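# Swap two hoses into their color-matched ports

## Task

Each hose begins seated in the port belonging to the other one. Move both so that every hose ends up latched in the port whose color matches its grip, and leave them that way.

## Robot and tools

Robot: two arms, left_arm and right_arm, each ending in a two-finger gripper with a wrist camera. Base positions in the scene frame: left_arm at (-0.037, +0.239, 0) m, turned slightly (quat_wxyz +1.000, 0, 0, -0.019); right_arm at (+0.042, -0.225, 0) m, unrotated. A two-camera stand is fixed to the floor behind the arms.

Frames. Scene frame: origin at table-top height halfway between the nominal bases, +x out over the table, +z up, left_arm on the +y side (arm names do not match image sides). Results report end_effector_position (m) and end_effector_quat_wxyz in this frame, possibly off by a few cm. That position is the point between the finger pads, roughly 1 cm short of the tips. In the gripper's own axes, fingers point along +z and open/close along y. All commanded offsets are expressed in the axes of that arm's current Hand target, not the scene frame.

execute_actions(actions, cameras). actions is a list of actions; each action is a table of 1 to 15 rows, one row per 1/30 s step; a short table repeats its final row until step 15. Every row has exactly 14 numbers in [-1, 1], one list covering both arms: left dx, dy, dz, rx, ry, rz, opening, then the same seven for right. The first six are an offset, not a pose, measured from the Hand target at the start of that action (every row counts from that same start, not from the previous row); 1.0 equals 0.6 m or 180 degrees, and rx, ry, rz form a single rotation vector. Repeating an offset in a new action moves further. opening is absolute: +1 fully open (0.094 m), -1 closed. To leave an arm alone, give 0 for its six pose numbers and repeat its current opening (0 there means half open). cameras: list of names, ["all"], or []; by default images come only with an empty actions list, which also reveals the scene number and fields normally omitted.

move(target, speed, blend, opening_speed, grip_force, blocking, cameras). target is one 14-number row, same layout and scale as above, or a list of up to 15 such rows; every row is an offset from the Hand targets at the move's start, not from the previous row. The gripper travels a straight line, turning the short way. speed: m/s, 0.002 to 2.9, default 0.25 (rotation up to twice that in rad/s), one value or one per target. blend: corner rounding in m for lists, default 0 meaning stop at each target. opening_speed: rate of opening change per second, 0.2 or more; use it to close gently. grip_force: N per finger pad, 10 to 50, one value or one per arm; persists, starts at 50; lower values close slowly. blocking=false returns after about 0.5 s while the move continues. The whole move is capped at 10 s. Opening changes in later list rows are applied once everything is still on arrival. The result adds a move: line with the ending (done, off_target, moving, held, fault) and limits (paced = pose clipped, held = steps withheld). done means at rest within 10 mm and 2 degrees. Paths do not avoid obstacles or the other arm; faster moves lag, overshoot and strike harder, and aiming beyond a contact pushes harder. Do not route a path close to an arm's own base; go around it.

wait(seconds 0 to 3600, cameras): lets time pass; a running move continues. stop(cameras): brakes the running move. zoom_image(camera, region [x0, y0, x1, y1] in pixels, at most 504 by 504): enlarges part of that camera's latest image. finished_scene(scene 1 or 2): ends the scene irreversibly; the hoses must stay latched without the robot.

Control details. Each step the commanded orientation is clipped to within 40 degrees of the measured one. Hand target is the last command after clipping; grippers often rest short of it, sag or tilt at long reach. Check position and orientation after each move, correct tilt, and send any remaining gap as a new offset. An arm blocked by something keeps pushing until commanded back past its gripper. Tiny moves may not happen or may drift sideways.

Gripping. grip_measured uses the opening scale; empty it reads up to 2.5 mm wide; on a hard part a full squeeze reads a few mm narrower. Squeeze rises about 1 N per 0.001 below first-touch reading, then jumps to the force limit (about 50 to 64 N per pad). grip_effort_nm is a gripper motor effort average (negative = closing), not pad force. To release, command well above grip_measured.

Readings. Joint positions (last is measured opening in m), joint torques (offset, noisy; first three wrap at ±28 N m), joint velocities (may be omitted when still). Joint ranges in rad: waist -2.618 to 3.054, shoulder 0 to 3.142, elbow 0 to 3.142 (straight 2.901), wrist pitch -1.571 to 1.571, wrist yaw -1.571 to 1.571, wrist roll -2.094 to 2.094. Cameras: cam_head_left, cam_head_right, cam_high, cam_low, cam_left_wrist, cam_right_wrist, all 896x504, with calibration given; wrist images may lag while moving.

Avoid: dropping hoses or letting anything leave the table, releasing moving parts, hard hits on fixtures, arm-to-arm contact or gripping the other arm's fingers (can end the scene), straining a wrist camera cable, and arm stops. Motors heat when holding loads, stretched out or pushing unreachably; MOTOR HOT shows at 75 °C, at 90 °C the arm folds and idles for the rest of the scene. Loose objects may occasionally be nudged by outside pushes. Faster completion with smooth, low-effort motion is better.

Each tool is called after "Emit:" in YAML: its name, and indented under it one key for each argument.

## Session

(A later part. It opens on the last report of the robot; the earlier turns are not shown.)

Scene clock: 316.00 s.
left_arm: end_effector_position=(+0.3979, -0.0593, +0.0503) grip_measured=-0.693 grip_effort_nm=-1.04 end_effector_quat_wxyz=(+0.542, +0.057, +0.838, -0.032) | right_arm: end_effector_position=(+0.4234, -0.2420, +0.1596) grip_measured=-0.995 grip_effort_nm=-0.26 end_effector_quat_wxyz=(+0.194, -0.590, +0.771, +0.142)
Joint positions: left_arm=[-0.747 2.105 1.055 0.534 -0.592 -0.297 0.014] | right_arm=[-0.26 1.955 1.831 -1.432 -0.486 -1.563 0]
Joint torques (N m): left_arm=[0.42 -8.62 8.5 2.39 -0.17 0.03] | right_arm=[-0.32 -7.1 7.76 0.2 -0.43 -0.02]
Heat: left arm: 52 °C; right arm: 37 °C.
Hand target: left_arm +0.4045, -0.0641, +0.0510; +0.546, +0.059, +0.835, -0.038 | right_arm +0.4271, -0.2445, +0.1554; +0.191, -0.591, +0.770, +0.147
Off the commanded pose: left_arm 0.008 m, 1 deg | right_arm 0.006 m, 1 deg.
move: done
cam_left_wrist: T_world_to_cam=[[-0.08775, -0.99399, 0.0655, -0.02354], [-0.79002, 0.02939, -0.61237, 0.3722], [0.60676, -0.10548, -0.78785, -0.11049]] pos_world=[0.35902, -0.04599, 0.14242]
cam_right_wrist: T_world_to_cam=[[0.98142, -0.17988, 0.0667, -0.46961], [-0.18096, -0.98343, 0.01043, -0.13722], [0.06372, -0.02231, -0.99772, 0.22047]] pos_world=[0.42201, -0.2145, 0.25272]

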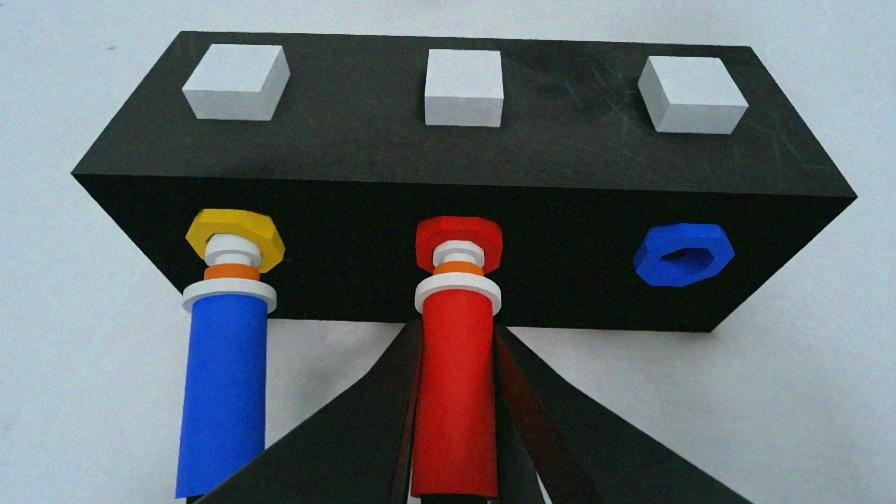

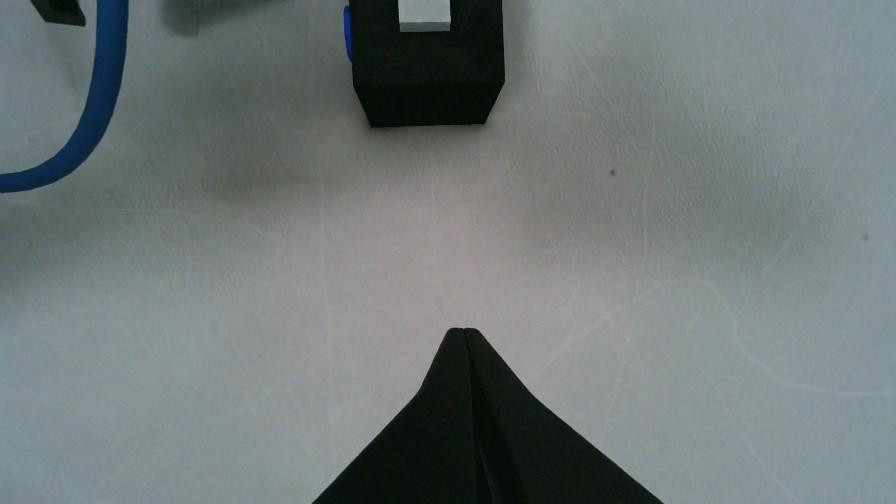

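Emit:
move:
  target: [-0.009,0.0008,0.0252,0,0,0,-0.9,0,0,0,0,0,0,-1]
  speed: 0.04
  cameras: ["cam_left_wrist"]

Emit:
zoom_image:
  camera: "cam_left_wrist"
  region: [360, 150, 560, 310]

Scene clock: 319.43 s.
left_arm: end_effector_position=(+0.4024, -0.0600, +0.0497) grip_measured=-0.693 grip_effort_nm=-1.04 end_effector_quat_wxyz=(+0.541, +0.059, +0.839, -0.022) | right_arm: end_effector_position=(+0.4233, -0.2420, +0.1596) grip_measured=-0.995 grip_effort_nm=-0.26 end_effector_quat_wxyz=(+0.194, -0.590, +0.771, +0.142)
Joint positions: left_arm=[-0.745 2.119 1.085 0.508 -0.604 -0.288 0.014] | right_arm=[-0.26 1.955 1.831 -1.433 -0.486 -1.564 0]
Joint torques (N m): left_arm=[2.15 -7.09 10.77 2.57 0.14 0.12] | right_arm=[-0.35 -7.09 7.72 0.18 -0.42 -0.02]
Heat: left arm: 52 °C; right arm: 37 °C.
Hand target: left_arm +0.4204, -0.0660, +0.0501; +0.547, +0.059, +0.835, -0.039 | right_arm +0.4272, -0.2445, +0.1554; +0.191, -0.591, +0.770, +0.147
Off the commanded pose: left_arm 0.019 m, 2 deg | right_arm 0.006 m, 1 deg.
move: off_target (left_arm)
cam_left_wrist: T_world_to_cam=[[-0.07935, -0.99579, 0.04579, -0.02625], [-0.79178, 0.03505, -0.6098, 0.37629], [0.60563, -0.08464, -0.79123, -0.11188]] pos_world=[0.36361, -0.0488, 0.14214]

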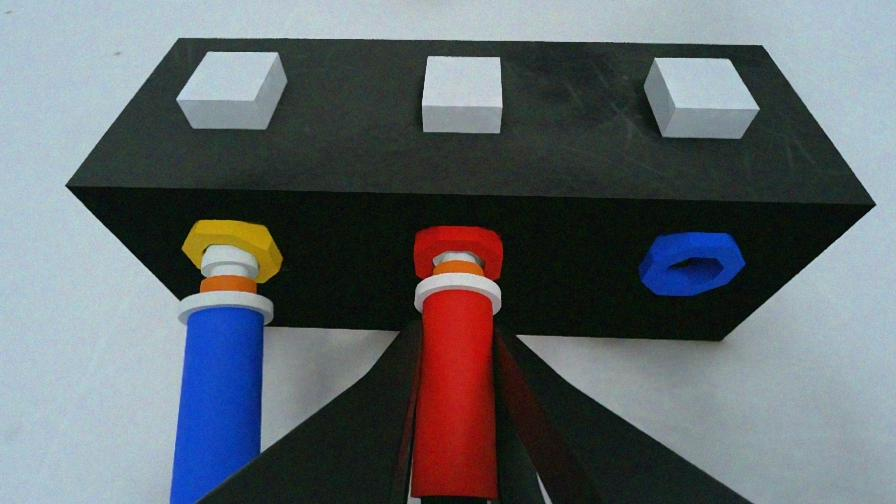

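Scaled by 2.520 from the camera's image (finer frame: 1280x720).

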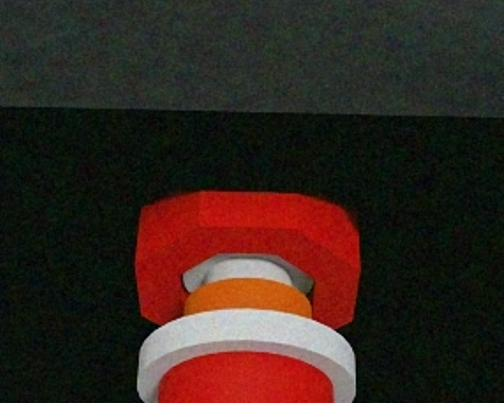

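Emit:
move:
  target: [-0.0135,0,0.03,0,0,0,-0.9,0,0,0,0,0,0,-1]
  speed: 0.05
  cameras: ["cam_left_wrist"]

Emit:
zoom_image:
  camera: "cam_left_wrist"
  region: [360, 150, 560, 310]

Scene clock: 322.70 s.
left_arm: end_effector_position=(+0.4102, -0.0606, +0.0496) grip_measured=-0.693 grip_effort_nm=-1.04 end_effector_quat_wxyz=(+0.535, +0.064, +0.842, -0.005) | right_arm: end_effector_position=(+0.4233, -0.2420, +0.1596) grip_measured=-0.995 grip_effort_nm=-0.26 end_effector_quat_wxyz=(+0.194, -0.590, +0.771, +0.142)
Joint positions: left_arm=[-0.739 2.137 1.137 0.451 -0.615 -0.273 0.014] | right_arm=[-0.26 1.955 1.831 -1.433 -0.486 -1.564 0]
Joint torques (N m): left_arm=[3.58 -5.91 12.31 2.91 0.45 0.14] | right_arm=[-0.38 -7.12 7.72 0.17 -0.42 -0.03]
Heat: left arm: 52 °C; right arm: 37 °C.
Hand target: left_arm +0.4400, -0.0687, +0.0503; +0.546, +0.059, +0.835, -0.039 | right_arm +0.4272, -0.2445, +0.1554; +0.191, -0.591, +0.770, +0.147
Off the commanded pose: left_arm 0.031 m, 4 deg | right_arm 0.006 m, 1 deg.
move: off_target (left_arm)
cam_left_wrist: T_world_to_cam=[[-0.06891, -0.99754, 0.01296, -0.02899], [-0.79873, 0.04738, -0.59982, 0.38552], [0.59773, -0.05168, -0.80003, -0.11105]] pos_world=[0.37231, -0.05292, 0.14278]

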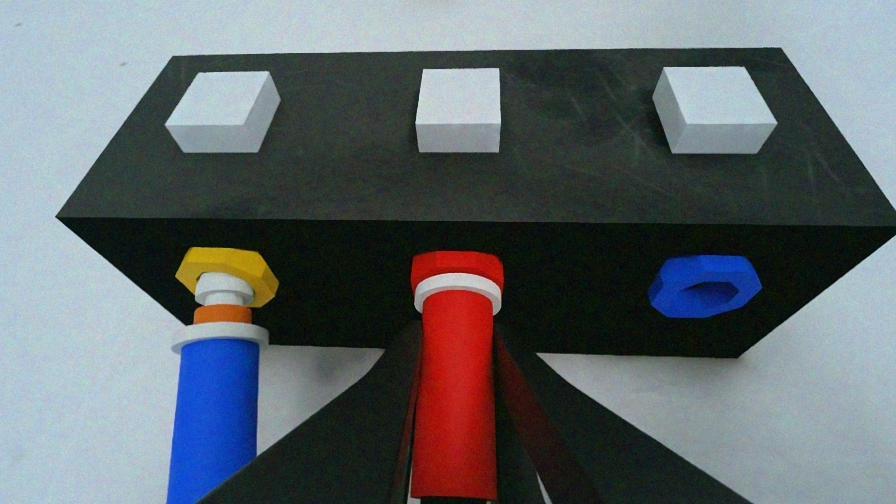

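Scaled by 2.520 from the camera's image (finer frame: 1280x720).

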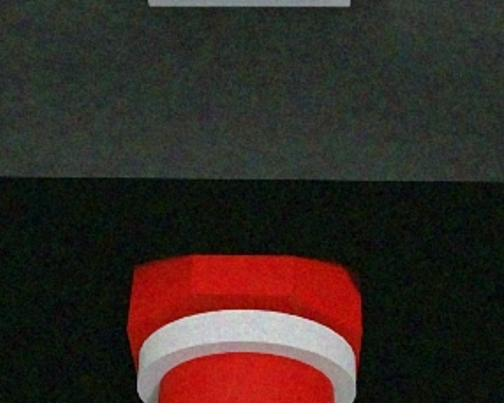

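Emit:
move:
  target:
    - [0.024,0,-0.055,0,0,0,-0.9,0,0,0,0,0,0,-1]
    - [0.024,0,-0.055,0,0,0,-0.3,0,0,0,0,0,0,-1]
    - [0.024,0,-0.138,0,0,0,-0.3,0,0,0,0,0,0,-1]
    - [-0.058,0.045,-0.179,0,0,0,-0.3,0,0,0,0,0,0,-1]
    - [0.0213,0.089,-0.118,0,0,0,-0.3,0,0,0,0,0,0,-1]
  speed: [0.06,0.05,0.1,0.15,0.15]
  opening_speed: 0.6
  blend: [0,0,0,0.015,0]
  cameras: ["cam_left_wrist"]

Scene clock: 339.40 s.
left_arm: end_effector_position=(+0.3777, -0.0064, +0.0721) grip_measured=-0.303 grip_effort_nm=0.13 end_effector_quat_wxyz=(+0.549, +0.054, +0.833, -0.040) | right_arm: end_effector_position=(+0.4233, -0.2420, +0.1596) grip_measured=-0.995 grip_effort_nm=-0.26 end_effector_quat_wxyz=(+0.194, -0.590, +0.771, +0.142)
Joint positions: left_arm=[-0.678 1.904 0.821 0.609 -0.527 -0.26 0.033] | right_arm=[-0.26 1.955 1.831 -1.433 -0.486 -1.564 0]
Joint torques (N m): left_arm=[0.23 -7.31 5.93 2.44 -0.19 0.02] | right_arm=[-0.38 -7.1 7.77 0.18 -0.41 -0.03]
Heat: left arm: 51 °C; right arm: 38 °C.
Hand target: left_arm +0.3782, -0.0062, +0.0670; +0.547, +0.059, +0.834, -0.039 | right_arm +0.4272, -0.2445, +0.1554; +0.191, -0.591, +0.770, +0.147
Off the commanded pose: left_arm 0.005 m, 1 deg | right_arm 0.006 m, 1 deg.
move: done
cam_left_wrist: T_world_to_cam=[[-0.09128, -0.9925, 0.08137, 0.02607], [-0.78139, 0.02073, -0.62369, 0.36546], [0.61733, -0.12051, -0.77742, -0.08029]] pos_world=[0.33752, 0.00862, 0.1634]

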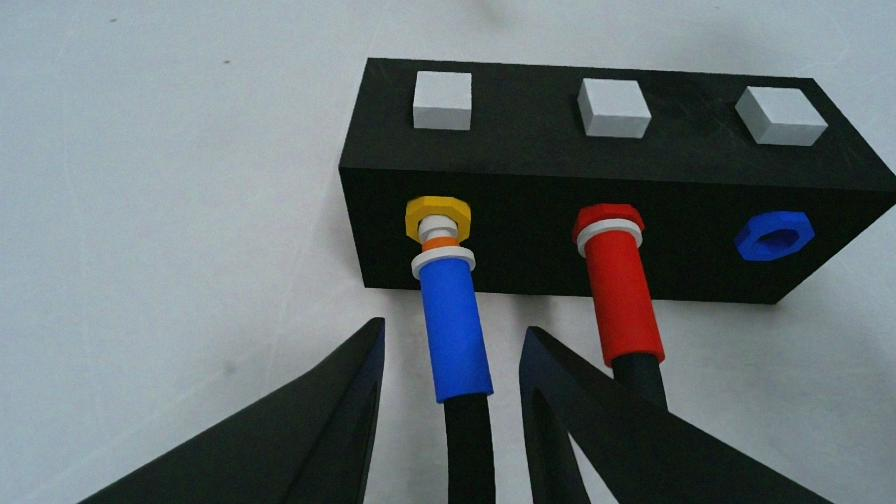

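Emit:
move:
  target:
    - [0.0197,0.0005,0.053,0,0,0,-0.3,0,0,0,0,0,0,-1]
    - [0.0197,0.0005,0.053,0,0,0,-0.9,0,0,0,0,0,0,-1]
    - [0.0497,-0.002,-0.0157,0,0,0,-0.9,0,0,0,0,0,0,-1]
    - [-0.094,-0.101,-0.068,0,0,0,-0.9,0,0,0,0,0,0,-1]
    - [0,-0.194,0.0077,0,0,0,-0.9,0,0,0,0,0,0,-1]
  speed: [0.08,0.05,0.08,0.15,0.12]
  opening_speed: 0.6
  blend: [0,0,0.01,0.015,0]
  cameras: ["cam_left_wrist","cam_right_wrist","cam_head_left"]

Scene clock: 353.77 s.
left_arm: end_effector_position=(+0.3619, -0.1148, +0.0599) grip_measured=-0.693 grip_effort_nm=-1.04 end_effector_quat_wxyz=(+0.537, +0.071, +0.840, -0.029) | right_arm: end_effector_position=(+0.4233, -0.2420, +0.1596) grip_measured=-0.995 grip_effort_nm=-0.26 end_effector_quat_wxyz=(+0.194, -0.590, +0.771, +0.142)
Joint positions: left_arm=[-0.901 2.121 1.173 0.358 -0.709 -0.38 0.014] | right_arm=[-0.26 1.955 1.831 -1.433 -0.486 -1.564 0]
Joint torques (N m): left_arm=[-0.49 -9.42 8.92 2.35 -0.43 -0.23] | right_arm=[-0.39 -7.08 7.73 0.17 -0.43 -0.03]
Heat: left arm: 50 °C; right arm: 39 °C.
Hand target: left_arm +0.3661, -0.1219, +0.0650; +0.546, +0.059, +0.835, -0.038 | right_arm +0.4272, -0.2445, +0.1554; +0.191, -0.591, +0.770, +0.147
Off the commanded pose: left_arm 0.010 m, 2 deg | right_arm 0.006 m, 1 deg.
move: done
cam_left_wrist: T_world_to_cam=[[-0.10615, -0.99331, 0.04545, -0.07451], [-0.79598, 0.05749, -0.60259, 0.35612], [0.59594, -0.10014, -0.79676, -0.08187]] pos_world=[0.32434, -0.10269, 0.15275]
cam_right_wrist: T_world_to_cam=[[0.98149, -0.17958, 0.06648, -0.46942], [-0.18065, -0.98349, 0.01039, -0.13736], [0.06352, -0.02221, -0.99773, 0.22058]] pos_world=[0.42191, -0.2145, 0.25272]
Images, in order (width x height): cam_head_left 896x504, cam_left_wrist 896x504, cam_right_wrist 896x504.

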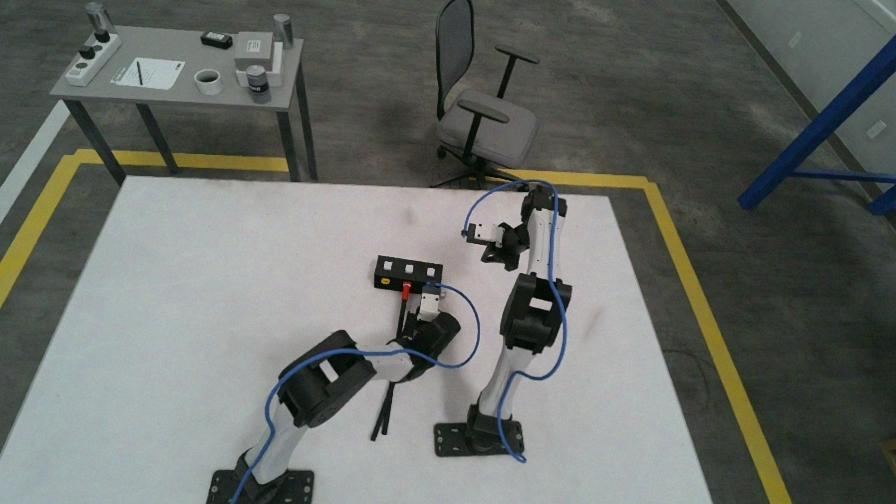

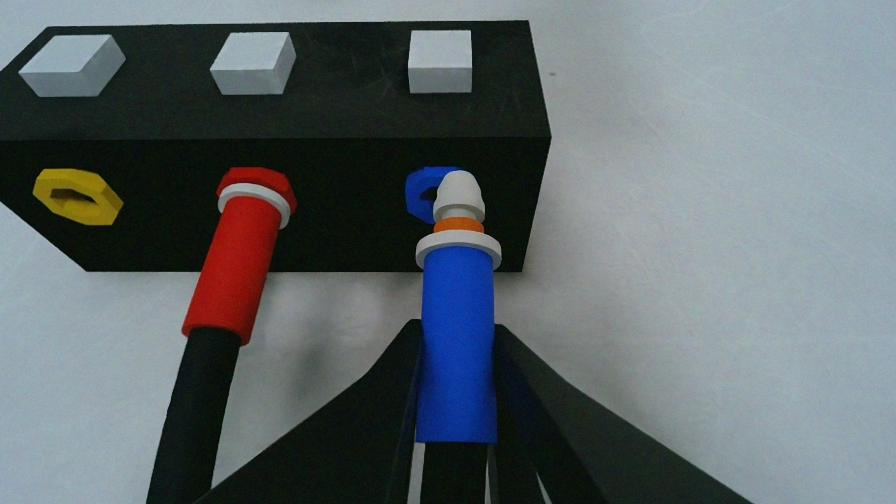

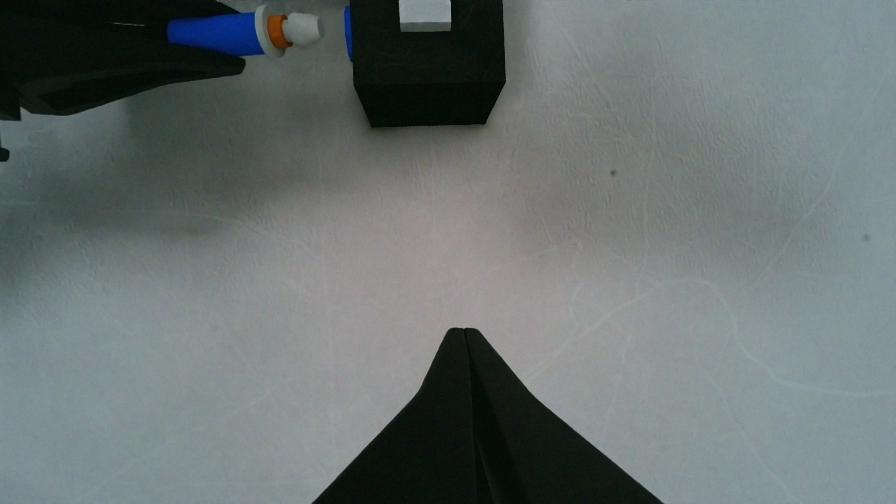

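Emit:
move:
  target: [0.0168,0.0105,0.0073,0,0,0,-0.9,0,0,0,0,0,0,-1]
  speed: 0.05
  cameras: ["cam_left_wrist"]

Emit:
zoom_image:
  camera: "cam_left_wrist"
  region: [360, 110, 560, 270]

Scene clock: 358.73 s.
left_arm: end_effector_position=(+0.3649, -0.1187, +0.0615) grip_measured=-0.693 grip_effort_nm=-1.04 end_effector_quat_wxyz=(+0.547, +0.063, +0.834, -0.040) | right_arm: end_effector_position=(+0.4233, -0.2420, +0.1596) grip_measured=-0.995 grip_effort_nm=-0.26 end_effector_quat_wxyz=(+0.194, -0.590, +0.771, +0.142)
Joint positions: left_arm=[-0.901 2.135 1.173 0.41 -0.709 -0.38 0.014] | right_arm=[-0.26 1.955 1.831 -1.433 -0.486 -1.564 0]
Joint torques (N m): left_arm=[0.4 -9.4 5.98 2.36 -0.33 -0.13] | right_arm=[-0.36 -7.08 7.75 0.17 -0.43 -0.01]
Heat: left arm: 50 °C; right arm: 40 °C.
Hand target: left_arm +0.3669, -0.1157, +0.0541; +0.546, +0.059, +0.835, -0.039 | right_arm +0.4272, -0.2445, +0.1554; +0.191, -0.591, +0.770, +0.147
Off the commanded pose: left_arm 0.008 m, 1 deg | right_arm 0.006 m, 1 deg.
move: done
cam_left_wrist: T_world_to_cam=[[-0.10716, -0.9916, 0.07236, -0.07923], [-0.78263, 0.03924, -0.62125, 0.35373], [0.6132, -0.1232, -0.78026, -0.09277]] pos_world=[0.32523, -0.10388, 0.15311]

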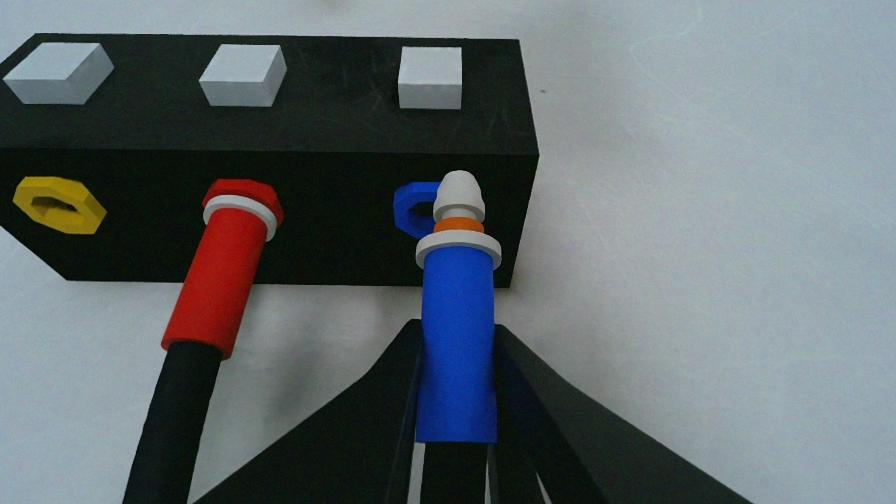

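Scaled by 2.520 from the camera's image (finer frame: 1280x720).

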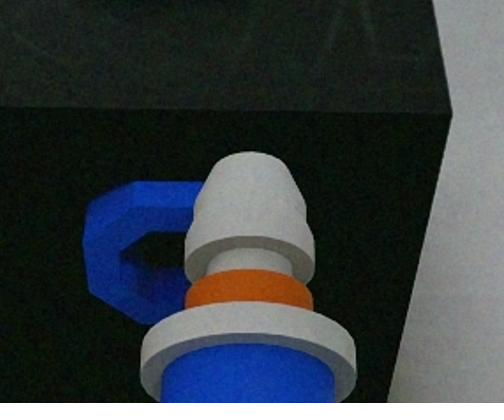

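Emit:
move:
  target: [0.0133,0.011,0.0057,0,0,0,-0.9,0,0,0,0,0,0,-1]
  speed: 0.05
  cameras: ["cam_left_wrist","cam_right_wrist"]

Scene clock: 361.83 s.
left_arm: end_effector_position=(+0.3669, -0.1100, +0.0526) grip_measured=-0.693 grip_effort_nm=-1.04 end_effector_quat_wxyz=(+0.548, +0.057, +0.834, -0.039) | right_arm: end_effector_position=(+0.4233, -0.2420, +0.1596) grip_measured=-0.995 grip_effort_nm=-0.26 end_effector_quat_wxyz=(+0.194, -0.590, +0.771, +0.142)
Joint positions: left_arm=[-0.887 2.147 1.141 0.457 -0.707 -0.38 0.014] | right_arm=[-0.26 1.955 1.831 -1.433 -0.486 -1.564 0]
Joint torques (N m): left_arm=[0.17 -9.29 5.89 2.35 -0.28 -0.05] | right_arm=[-0.36 -7.09 7.75 0.17 -0.42 -0.03]
Heat: left arm: 50 °C; right arm: 40 °C.
Hand target: left_arm +0.3678, -0.1092, +0.0454; +0.546, +0.059, +0.835, -0.039 | right_arm +0.4272, -0.2445, +0.1554; +0.191, -0.591, +0.770, +0.147
Off the commanded pose: left_arm 0.007 m, 0 deg | right_arm 0.006 m, 1 deg.
move: done
cam_left_wrist: T_world_to_cam=[[-0.09552, -0.9925, 0.07626, -0.07431], [-0.78209, 0.02744, -0.62257, 0.34802], [0.61581, -0.11911, -0.77884, -0.10058]] pos_world=[0.32702, -0.09528, 0.144]
cam_right_wrist: T_world_to_cam=[[0.98149, -0.17958, 0.06648, -0.46942], [-0.18065, -0.98349, 0.01039, -0.13736], [0.06352, -0.02221, -0.99773, 0.22058]] pos_world=[0.42191, -0.2145, 0.25272]

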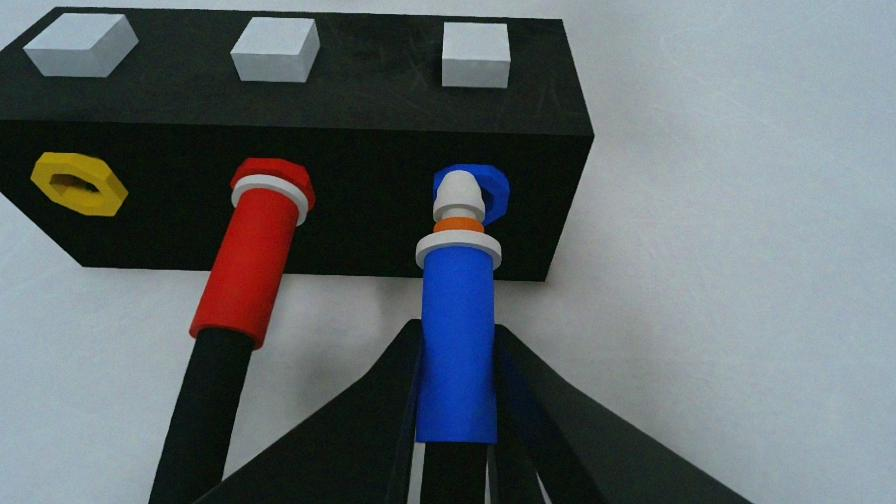

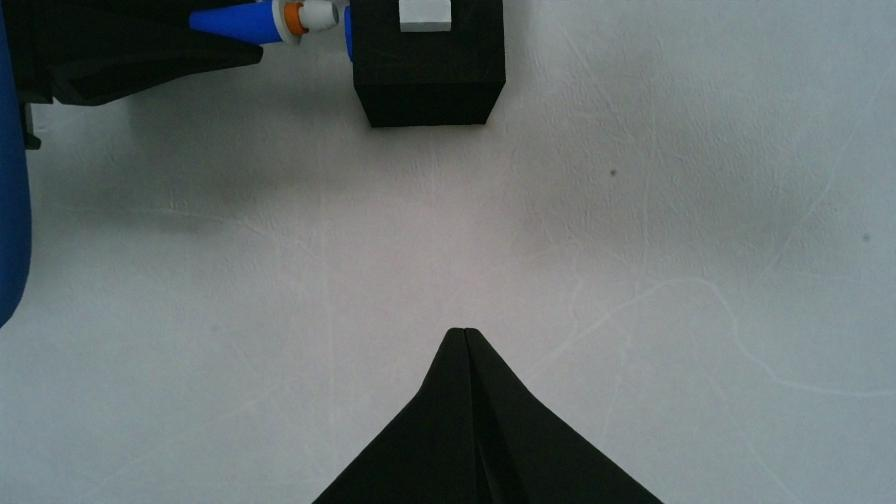

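Emit:
move:
  target: [0.0045,-0.005,0.0085,0,0.014,0,-0.9,0,0,0,0,0,0,-1]
  speed: 0.05
  cameras: ["cam_left_wrist","cam_right_wrist"]

Emit:
zoom_image:
  camera: "cam_left_wrist"
  region: [360, 110, 560, 270]

Scene clock: 367.97 s.
left_arm: end_effector_position=(+0.3660, -0.1097, +0.0427) grip_measured=-0.693 grip_effort_nm=-1.04 end_effector_quat_wxyz=(+0.529, +0.066, +0.846, -0.033) | right_arm: end_effector_position=(+0.4233, -0.2420, +0.1596) grip_measured=-0.995 grip_effort_nm=-0.26 end_effector_quat_wxyz=(+0.194, -0.590, +0.771, +0.142)
Joint positions: left_arm=[-0.882 2.155 1.16 0.393 -0.685 -0.394 0.014] | right_arm=[-0.26 1.955 1.831 -1.433 -0.486 -1.564 0]
Joint torques (N m): left_arm=[0.38 -9.32 8.53 2.06 -0.27 -0.22] | right_arm=[-0.39 -7.13 7.73 0.18 -0.42 -0.03]
Heat: left arm: 50 °C; right arm: 40 °C.
Hand target: left_arm +0.3709, -0.1126, +0.0408; +0.528, +0.060, +0.846, -0.037 | right_arm +0.4272, -0.2445, +0.1554; +0.191, -0.591, +0.770, +0.147
Off the commanded pose: left_arm 0.006 m, 1 deg | right_arm 0.006 m, 1 deg.
move: done
cam_left_wrist: T_world_to_cam=[[-0.10096, -0.99323, 0.05741, -0.0706], [-0.80808, 0.04821, -0.5871, 0.3514], [0.58036, -0.10566, -0.80748, -0.09203]] pos_world=[0.33024, -0.09679, 0.13605]
cam_right_wrist: T_world_to_cam=[[0.98149, -0.17958, 0.06648, -0.46942], [-0.18065, -0.98349, 0.01039, -0.13736], [0.06352, -0.02221, -0.99773, 0.22058]] pos_world=[0.42191, -0.2145, 0.25272]

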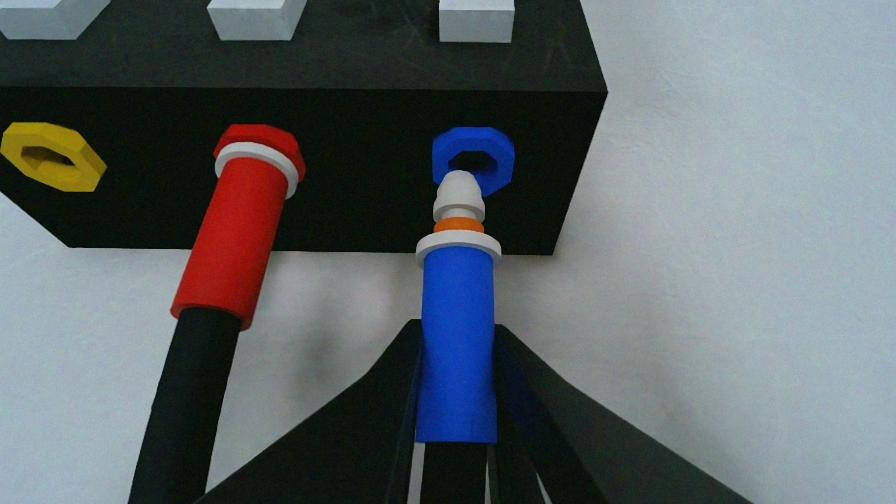

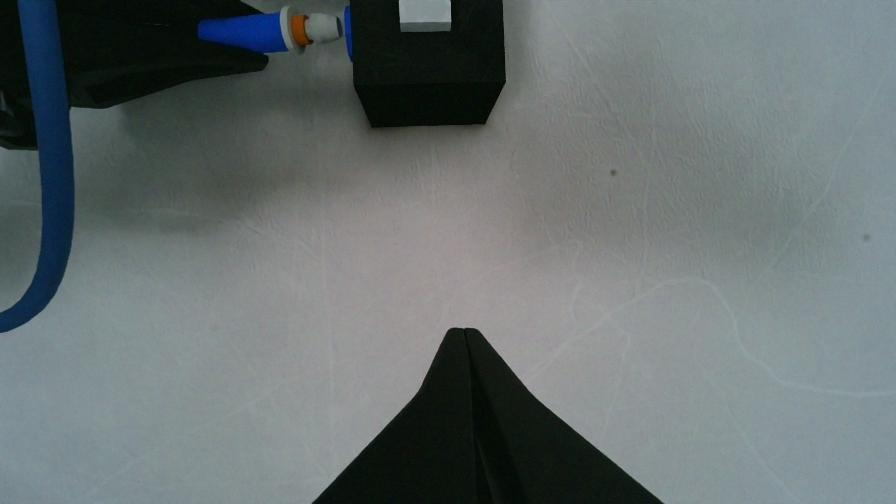

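Scaled by 2.520 from the camera's image (finer frame: 1280x720).

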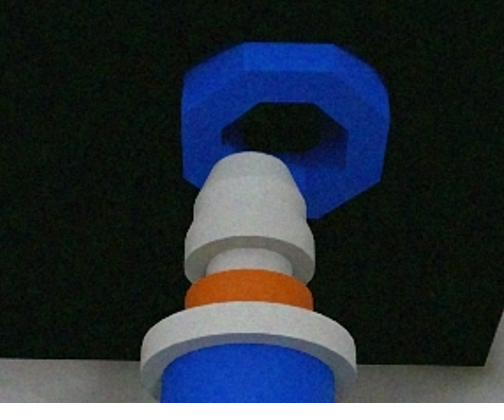

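Emit:
move:
  target: [-0.0067,-0.007,0.0023,0,0,0,-0.9,0,0,0,0,0,0,-1]
  speed: 0.04
  cameras: ["cam_left_wrist","cam_right_wrist"]

Emit:
zoom_image:
  camera: "cam_left_wrist"
  region: [360, 110, 560, 270]

Scene clock: 371.70 s.
left_arm: end_effector_position=(+0.3690, -0.1136, +0.0457) grip_measured=-0.693 grip_effort_nm=-1.04 end_effector_quat_wxyz=(+0.528, +0.065, +0.846, -0.033) | right_arm: end_effector_position=(+0.4233, -0.2420, +0.1596) grip_measured=-0.995 grip_effort_nm=-0.26 end_effector_quat_wxyz=(+0.194, -0.590, +0.771, +0.142)
Joint positions: left_arm=[-0.882 2.161 1.188 0.369 -0.685 -0.396 0.014] | right_arm=[-0.26 1.955 1.831 -1.433 -0.486 -1.564 0]
Joint torques (N m): left_arm=[0.18 -9.35 8.69 2.11 -0.3 -0.21] | right_arm=[-0.39 -7.13 7.73 0.17 -0.41 -0.03]
Heat: left arm: 51 °C; right arm: 40 °C.
Hand target: left_arm +0.3734, -0.1172, +0.0439; +0.528, +0.060, +0.846, -0.037 | right_arm +0.4272, -0.2445, +0.1554; +0.191, -0.591, +0.770, +0.147
Off the commanded pose: left_arm 0.006 m, 1 deg | right_arm 0.006 m, 1 deg.
move: done
cam_left_wrist: T_world_to_cam=[[-0.09976, -0.99328, 0.05871, -0.07492], [-0.80889, 0.0466, -0.58611, 0.35589], [0.57944, -0.10597, -0.8081, -0.09138]] pos_world=[0.33334, -0.10069, 0.13915]
cam_right_wrist: T_world_to_cam=[[0.98149, -0.17958, 0.06648, -0.46942], [-0.18065, -0.98349, 0.01039, -0.13736], [0.06352, -0.02221, -0.99773, 0.22058]] pos_world=[0.42191, -0.2145, 0.25272]

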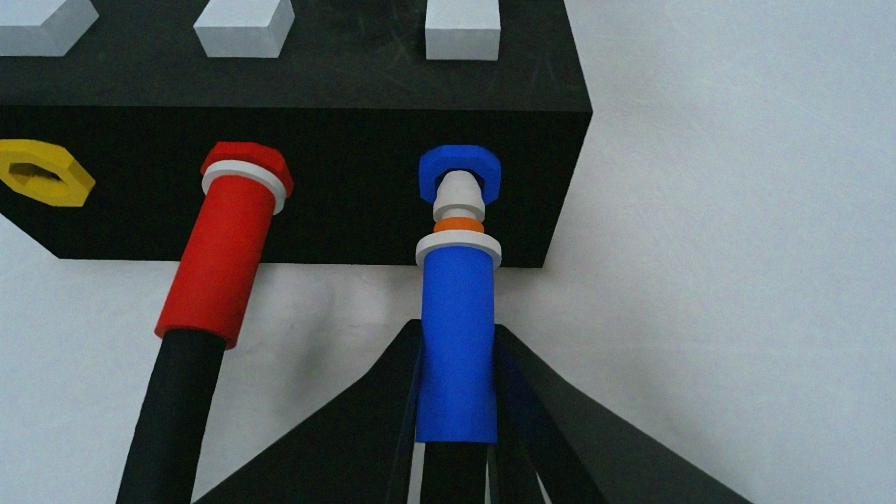

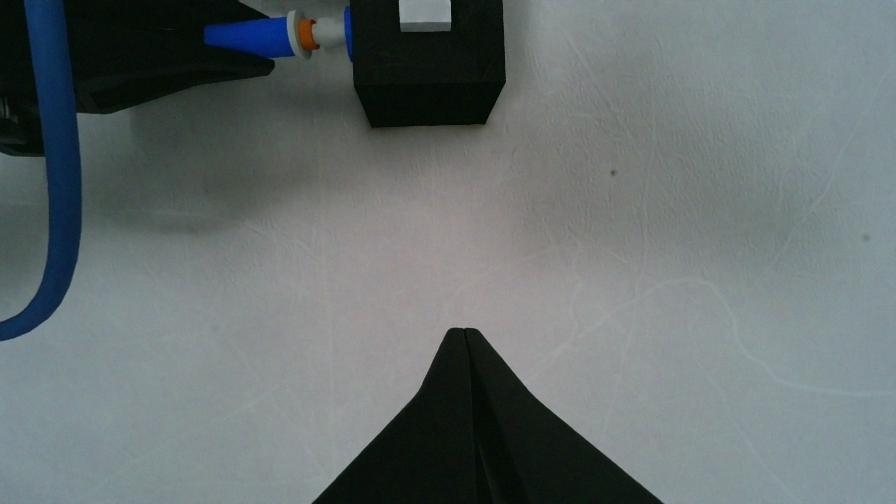

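Scaled by 2.520 from the camera's image (finer frame: 1280x720).

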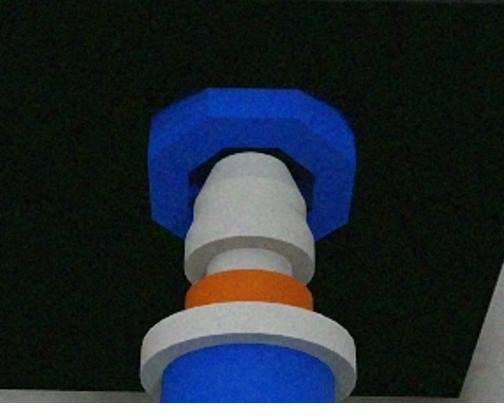

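Emit:
move:
  target: [-0.0088,0.001,0.018,0,0,0,-0.9,0,0,0,0,0,0,-1]
  speed: 0.04
  cameras: ["cam_left_wrist"]

Emit:
zoom_image:
  camera: "cam_left_wrist"
  region: [360, 110, 560, 270]

Scene clock: 374.20 s.
left_arm: end_effector_position=(+0.3796, -0.1144, +0.0448) grip_measured=-0.693 grip_effort_nm=-1.04 end_effector_quat_wxyz=(+0.527, +0.060, +0.847, -0.034) | right_arm: end_effector_position=(+0.4233, -0.2420, +0.1596) grip_measured=-0.995 grip_effort_nm=-0.26 end_effector_quat_wxyz=(+0.194, -0.590, +0.771, +0.142)
Joint positions: left_arm=[-0.864 2.184 1.226 0.358 -0.671 -0.397 0.014] | right_arm=[-0.26 1.955 1.831 -1.433 -0.486 -1.564 0]
Joint torques (N m): left_arm=[0.44 -9.5 8.91 2.16 -0.28 -0.05] | right_arm=[-0.34 -7.17 7.75 0.16 -0.43 -0.03]
Heat: left arm: 51 °C; right arm: 40 °C.
Hand target: left_arm +0.3855, -0.1182, +0.0440; +0.528, +0.059, +0.846, -0.037 | right_arm +0.4272, -0.2445, +0.1554; +0.191, -0.591, +0.770, +0.147
Off the commanded pose: left_arm 0.007 m, 0 deg | right_arm 0.006 m, 1 deg.
move: done
cam_left_wrist: T_world_to_cam=[[-0.09215, -0.99351, 0.0667, -0.07784], [-0.81146, 0.03611, -0.58329, 0.36354], [0.5771, -0.10787, -0.80952, -0.09758]] pos_world=[0.34414, -0.10099, 0.13824]

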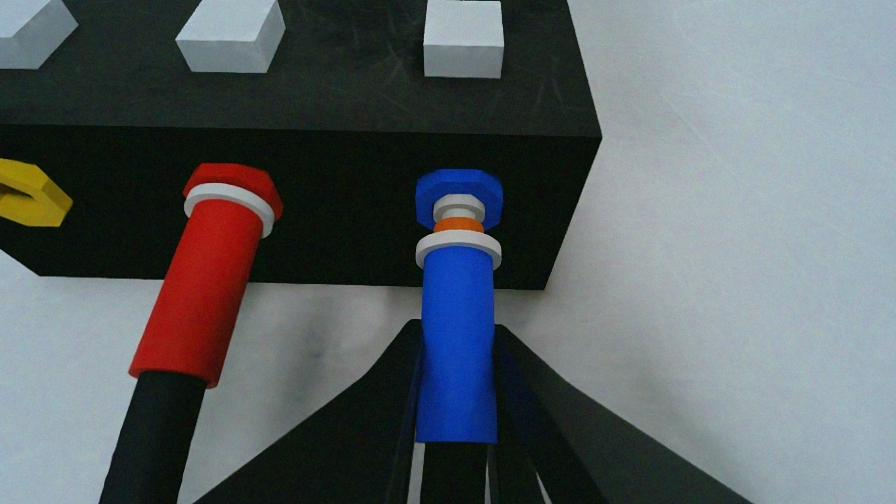

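Scaled by 2.520 from the camera's image (finer frame: 1280x720).

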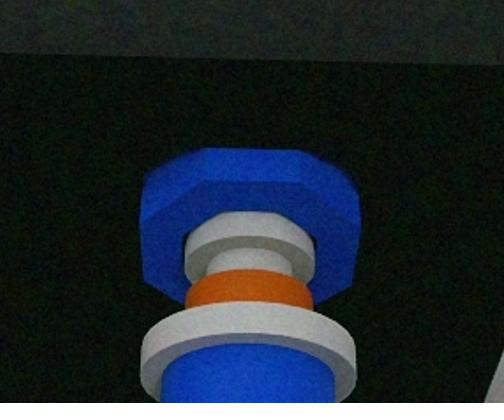

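Emit:
move:
  target:
    - [-0.0263,0.002,0.054,0,0,0,-0.9,0,0,0,0,0,0,-1]
    - [-0.0037,0.0004,0.0075,0,0,0,-0.9,0,0,0,0,0,0,-1]
  speed: 0.05
  cameras: ["cam_left_wrist"]

Emit:
zoom_image:
  camera: "cam_left_wrist"
  region: [360, 130, 560, 290]

Scene clock: 380.97 s.
left_arm: end_effector_position=(+0.3824, -0.1130, +0.0412) grip_measured=-0.693 grip_effort_nm=-1.04 end_effector_quat_wxyz=(+0.521, +0.066, +0.851, -0.009) | right_arm: end_effector_position=(+0.4233, -0.2420, +0.1596) grip_measured=-0.995 grip_effort_nm=-0.26 end_effector_quat_wxyz=(+0.194, -0.590, +0.771, +0.142)
Joint positions: left_arm=[-0.865 2.203 1.268 0.295 -0.699 -0.386 0.014] | right_arm=[-0.26 1.955 1.831 -1.433 -0.486 -1.564 0]
Joint torques (N m): left_arm=[0.98 -10.63 6.86 2.71 0.03 -0.1] | right_arm=[-0.38 -7.12 7.71 0.18 -0.41 -0.02]
Heat: left arm: 52 °C; right arm: 41 °C.
Hand target: left_arm +0.3904, -0.1187, +0.0438; +0.528, +0.059, +0.846, -0.037 | right_arm +0.4272, -0.2445, +0.1554; +0.191, -0.591, +0.770, +0.147
Off the commanded pose: left_arm 0.010 m, 3 deg | right_arm 0.006 m, 1 deg.
move: off_target (left_arm)
cam_left_wrist: T_world_to_cam=[[-0.07511, -0.99702, 0.01773, -0.08078], [-0.81855, 0.05149, -0.57212, 0.36769], [0.5695, -0.05749, -0.81998, -0.09293]] pos_world=[0.34783, -0.10482, 0.13559]

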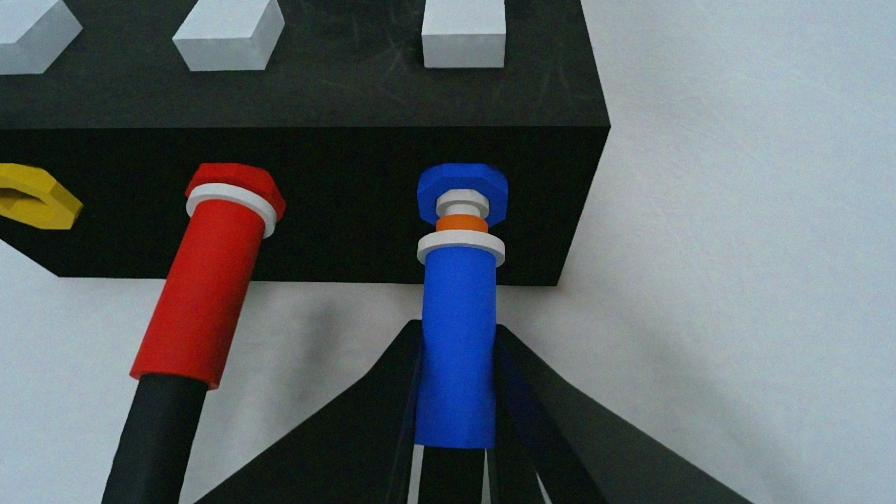

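Scaled by 2.520 from the camera's image (finer frame: 1280x720).

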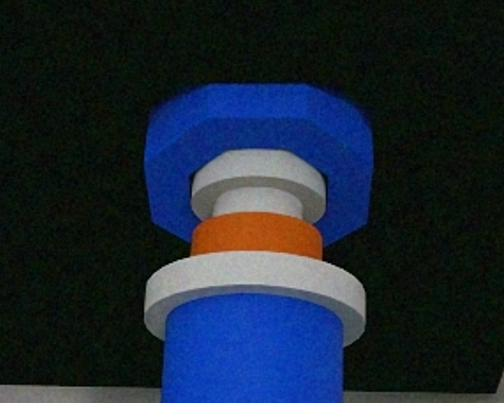

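Emit:
move:
  target: [-0.032,-0.002,0.068,0,0,0,-1,0,0,0,0,0,0,-1]
  speed: 0.06
  cameras: ["cam_left_wrist"]

Emit:
zoom_image:
  camera: "cam_left_wrist"
  region: [360, 130, 560, 290]

Scene clock: 384.43 s.
left_arm: end_effector_position=(+0.3848, -0.1128, +0.0408) grip_measured=-0.693 grip_effort_nm=-1.04 end_effector_quat_wxyz=(+0.502, +0.080, +0.861, +0.019) | right_arm: end_effector_position=(+0.4233, -0.2420, +0.1596) grip_measured=-0.995 grip_effort_nm=-0.26 end_effector_quat_wxyz=(+0.194, -0.590, +0.771, +0.142)
Joint positions: left_arm=[-0.864 2.213 1.338 0.164 -0.71 -0.38 0.014] | right_arm=[-0.26 1.955 1.831 -1.433 -0.486 -1.564 0]
Joint torques (N m): left_arm=[5.6 -5.82 13.03 3.68 0.52 0.41] | right_arm=[-0.38 -7.1 7.8 0.19 -0.42 -0.02]
Heat: left arm: 51 °C; right arm: 41 °C.
Hand target: left_arm +0.4349, -0.1262, +0.0432; +0.528, +0.059, +0.846, -0.037 | right_arm +0.4272, -0.2445, +0.1554; +0.191, -0.591, +0.770, +0.147
Off the commanded pose: left_arm 0.052 m, 8 deg | right_arm 0.006 m, 1 deg.
move: off_target (left_arm)
cam_left_wrist: T_world_to_cam=[[-0.06907, -0.99661, -0.0446, -0.08013], [-0.84025, 0.08222, -0.53593, 0.37974], [0.53778, 0.00045, -0.84309, -0.07493]] pos_world=[0.35384, -0.11105, 0.13677]

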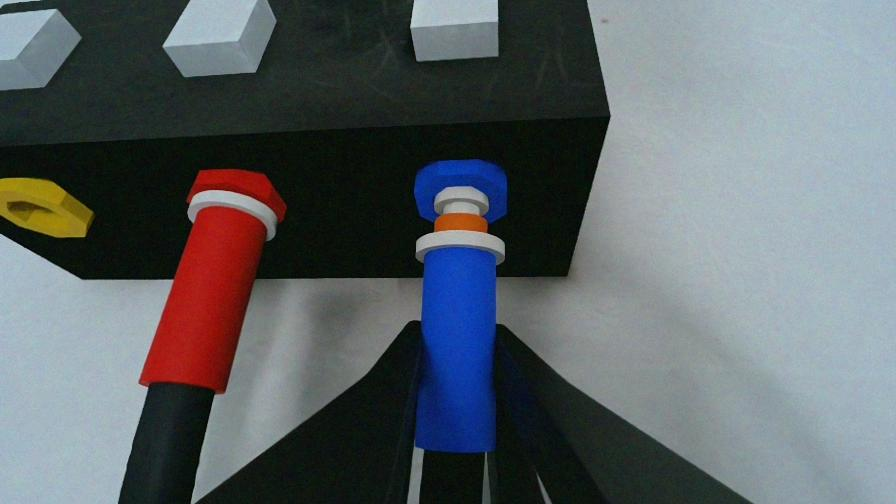

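Scaled by 2.520 from the camera's image (finer frame: 1280x720).

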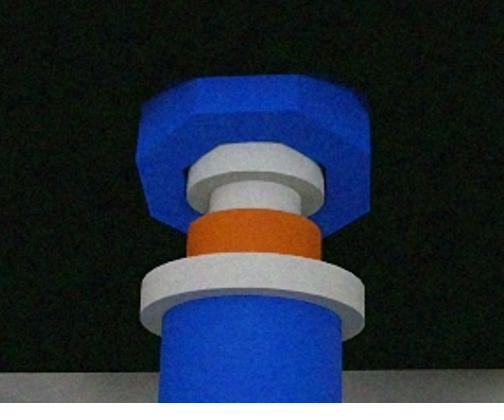

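Emit:
move:
  target:
    - [0.031,0.0045,-0.0717,0,-0.0139,0,-0.9,0,0,0,0,0,0,-1]
    - [0.031,0.0045,-0.0717,0,-0.0139,0,-0.3,0,0,0,0,0,0,-1]
    - [0.019,0.0045,-0.128,0,-0.0139,0,-0.3,0,0,0,0,0,0,-1]
  speed: 0.06
  opening_speed: 0.6
  cameras: ["cam_left_wrist","cam_right_wrist"]

Scene clock: 406.90 s.
left_arm: end_effector_position=(+0.3637, -0.1139, +0.0550) grip_measured=-0.303 grip_effort_nm=0.13 end_effector_quat_wxyz=(+0.541, +0.067, +0.838, -0.032) | right_arm: end_effector_position=(+0.4233, -0.2420, +0.1596) grip_measured=-0.995 grip_effort_nm=-0.26 end_effector_quat_wxyz=(+0.194, -0.590, +0.771, +0.142)
Joint positions: left_arm=[-0.896 2.137 1.161 0.402 -0.707 -0.378 0.033] | right_arm=[-0.26 1.955 1.831 -1.433 -0.486 -1.564 0]
Joint torques (N m): left_arm=[-0.36 -13.39 5.76 2.04 -0.41 -0.2] | right_arm=[-0.38 -7.13 7.73 0.17 -0.41 -0.03]
Heat: left arm: 55 °C; right arm: 42 °C.
Hand target: left_arm +0.3620, -0.1132, +0.0667; +0.546, +0.059, +0.835, -0.038 | right_arm +0.4272, -0.2445, +0.1554; +0.191, -0.591, +0.770, +0.147
Off the commanded pose: left_arm 0.012 m, 1 deg | right_arm 0.006 m, 1 deg.
move: off_target (left_arm); target 2's new opening was sent with left_arm's hand 0.009 m and 3 deg from that target
cam_left_wrist: T_world_to_cam=[[-0.10461, -0.99298, 0.05519, -0.07427], [-0.79083, 0.04941, -0.61004, 0.35215], [0.60303, -0.10746, -0.79044, -0.09057]] pos_world=[0.32534, -0.10088, 0.14733]
cam_right_wrist: T_world_to_cam=[[0.98149, -0.17958, 0.06648, -0.46942], [-0.18065, -0.98349, 0.01039, -0.13736], [0.06352, -0.02221, -0.99773, 0.22058]] pos_world=[0.42191, -0.2145, 0.25272]

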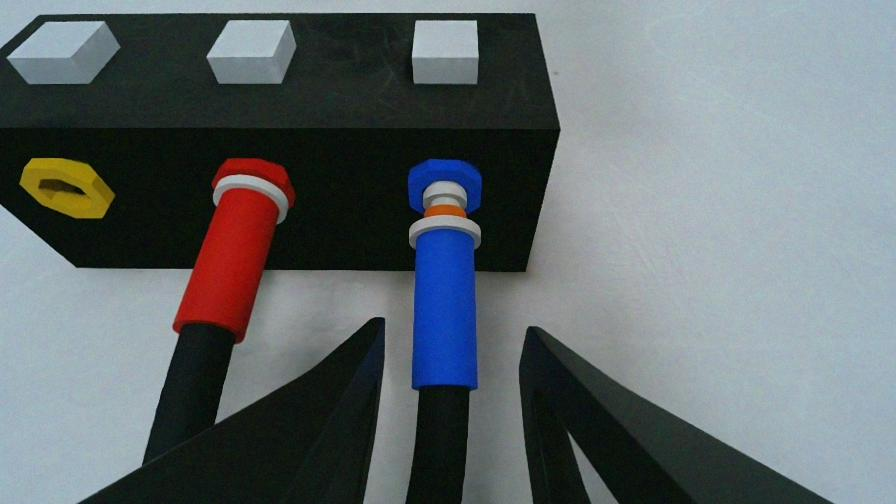

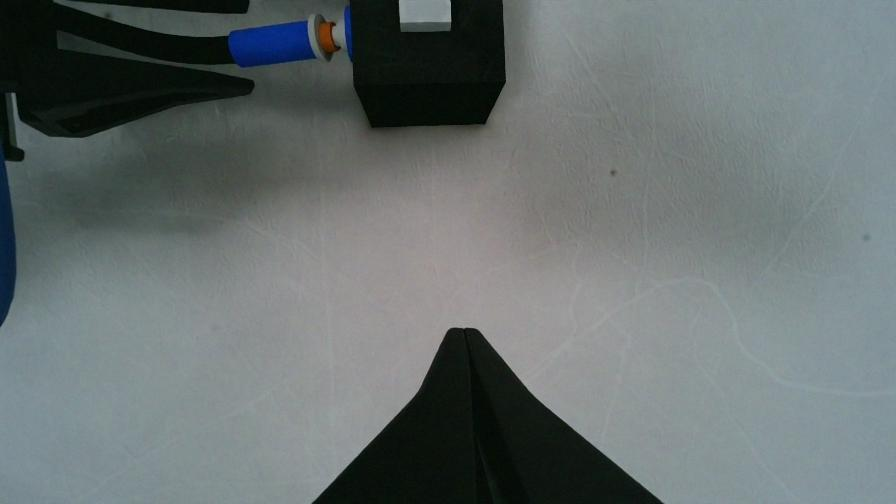

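Emit:
move:
  target:
    - [0.0025,-0.0018,0.0638,0,0,0,-0.3,0,0,0,0,0,0,-1]
    - [0.0025,-0.0018,0.0638,0,0,0,-1,0,0,0,0,0,0,-1]
    - [-0.024,-0.0018,0.125,0,0,0,-1,0,0,0,0,0,0,-1]
  speed: 0.06
  opening_speed: 0.6
  cameras: ["cam_left_wrist"]

Emit:
zoom_image:
  camera: "cam_left_wrist"
  region: [360, 150, 560, 310]

Scene clock: 417.27 s.
left_arm: end_effector_position=(+0.3972, -0.1149, +0.0496) grip_measured=-0.691 grip_effort_nm=-1.04 end_effector_quat_wxyz=(+0.529, +0.073, +0.845, +0.004) | right_arm: end_effector_position=(+0.4233, -0.2420, +0.1596) grip_measured=-0.995 grip_effort_nm=-0.26 end_effector_quat_wxyz=(+0.194, -0.590, +0.771, +0.142)
Joint positions: left_arm=[-0.848 2.224 1.326 0.282 -0.705 -0.336 0.015] | right_arm=[-0.26 1.955 1.831 -1.433 -0.486 -1.564 0]
Joint torques (N m): left_arm=[4.41 -6.31 12.67 3.28 0.43 0.21] | right_arm=[-0.34 -7.09 7.72 0.17 -0.41 -0.02]
Heat: left arm: 51 °C; right arm: 42 °C.
Hand target: left_arm +0.4355, -0.1247, +0.0498; +0.546, +0.059, +0.835, -0.038 | right_arm +0.4272, -0.2445, +0.1554; +0.191, -0.591, +0.770, +0.147
Off the commanded pose: left_arm 0.040 m, 6 deg | right_arm 0.006 m, 1 deg.
move: off_target (left_arm)
cam_left_wrist: T_world_to_cam=[[-0.07513, -0.9971, -0.01193, -0.08031], [-0.80598, 0.06776, -0.58805, 0.3824], [0.58715, -0.03456, -0.80874, -0.09954]] pos_world=[0.36062, -0.10943, 0.14341]

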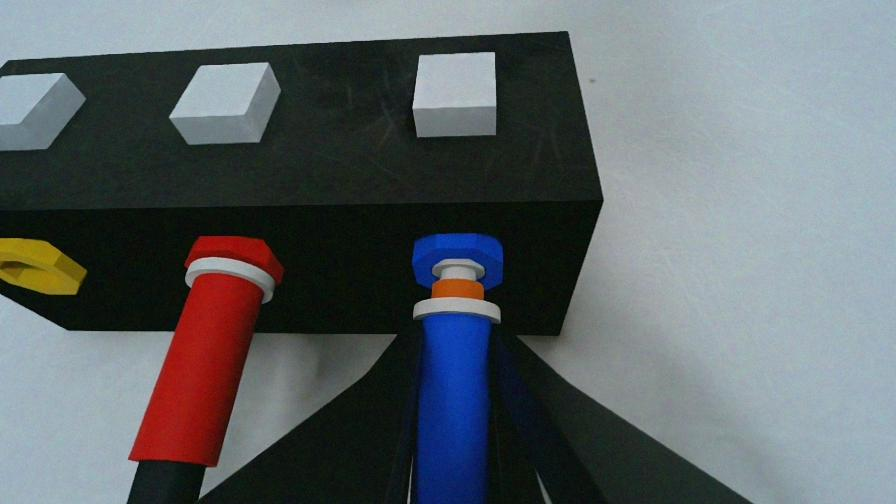

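Scaled by 2.520 from the camera's image (finer frame: 1280x720).

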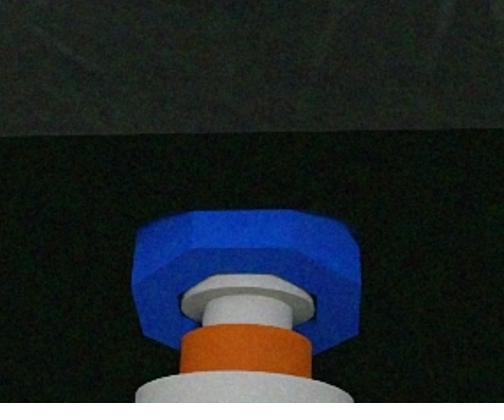

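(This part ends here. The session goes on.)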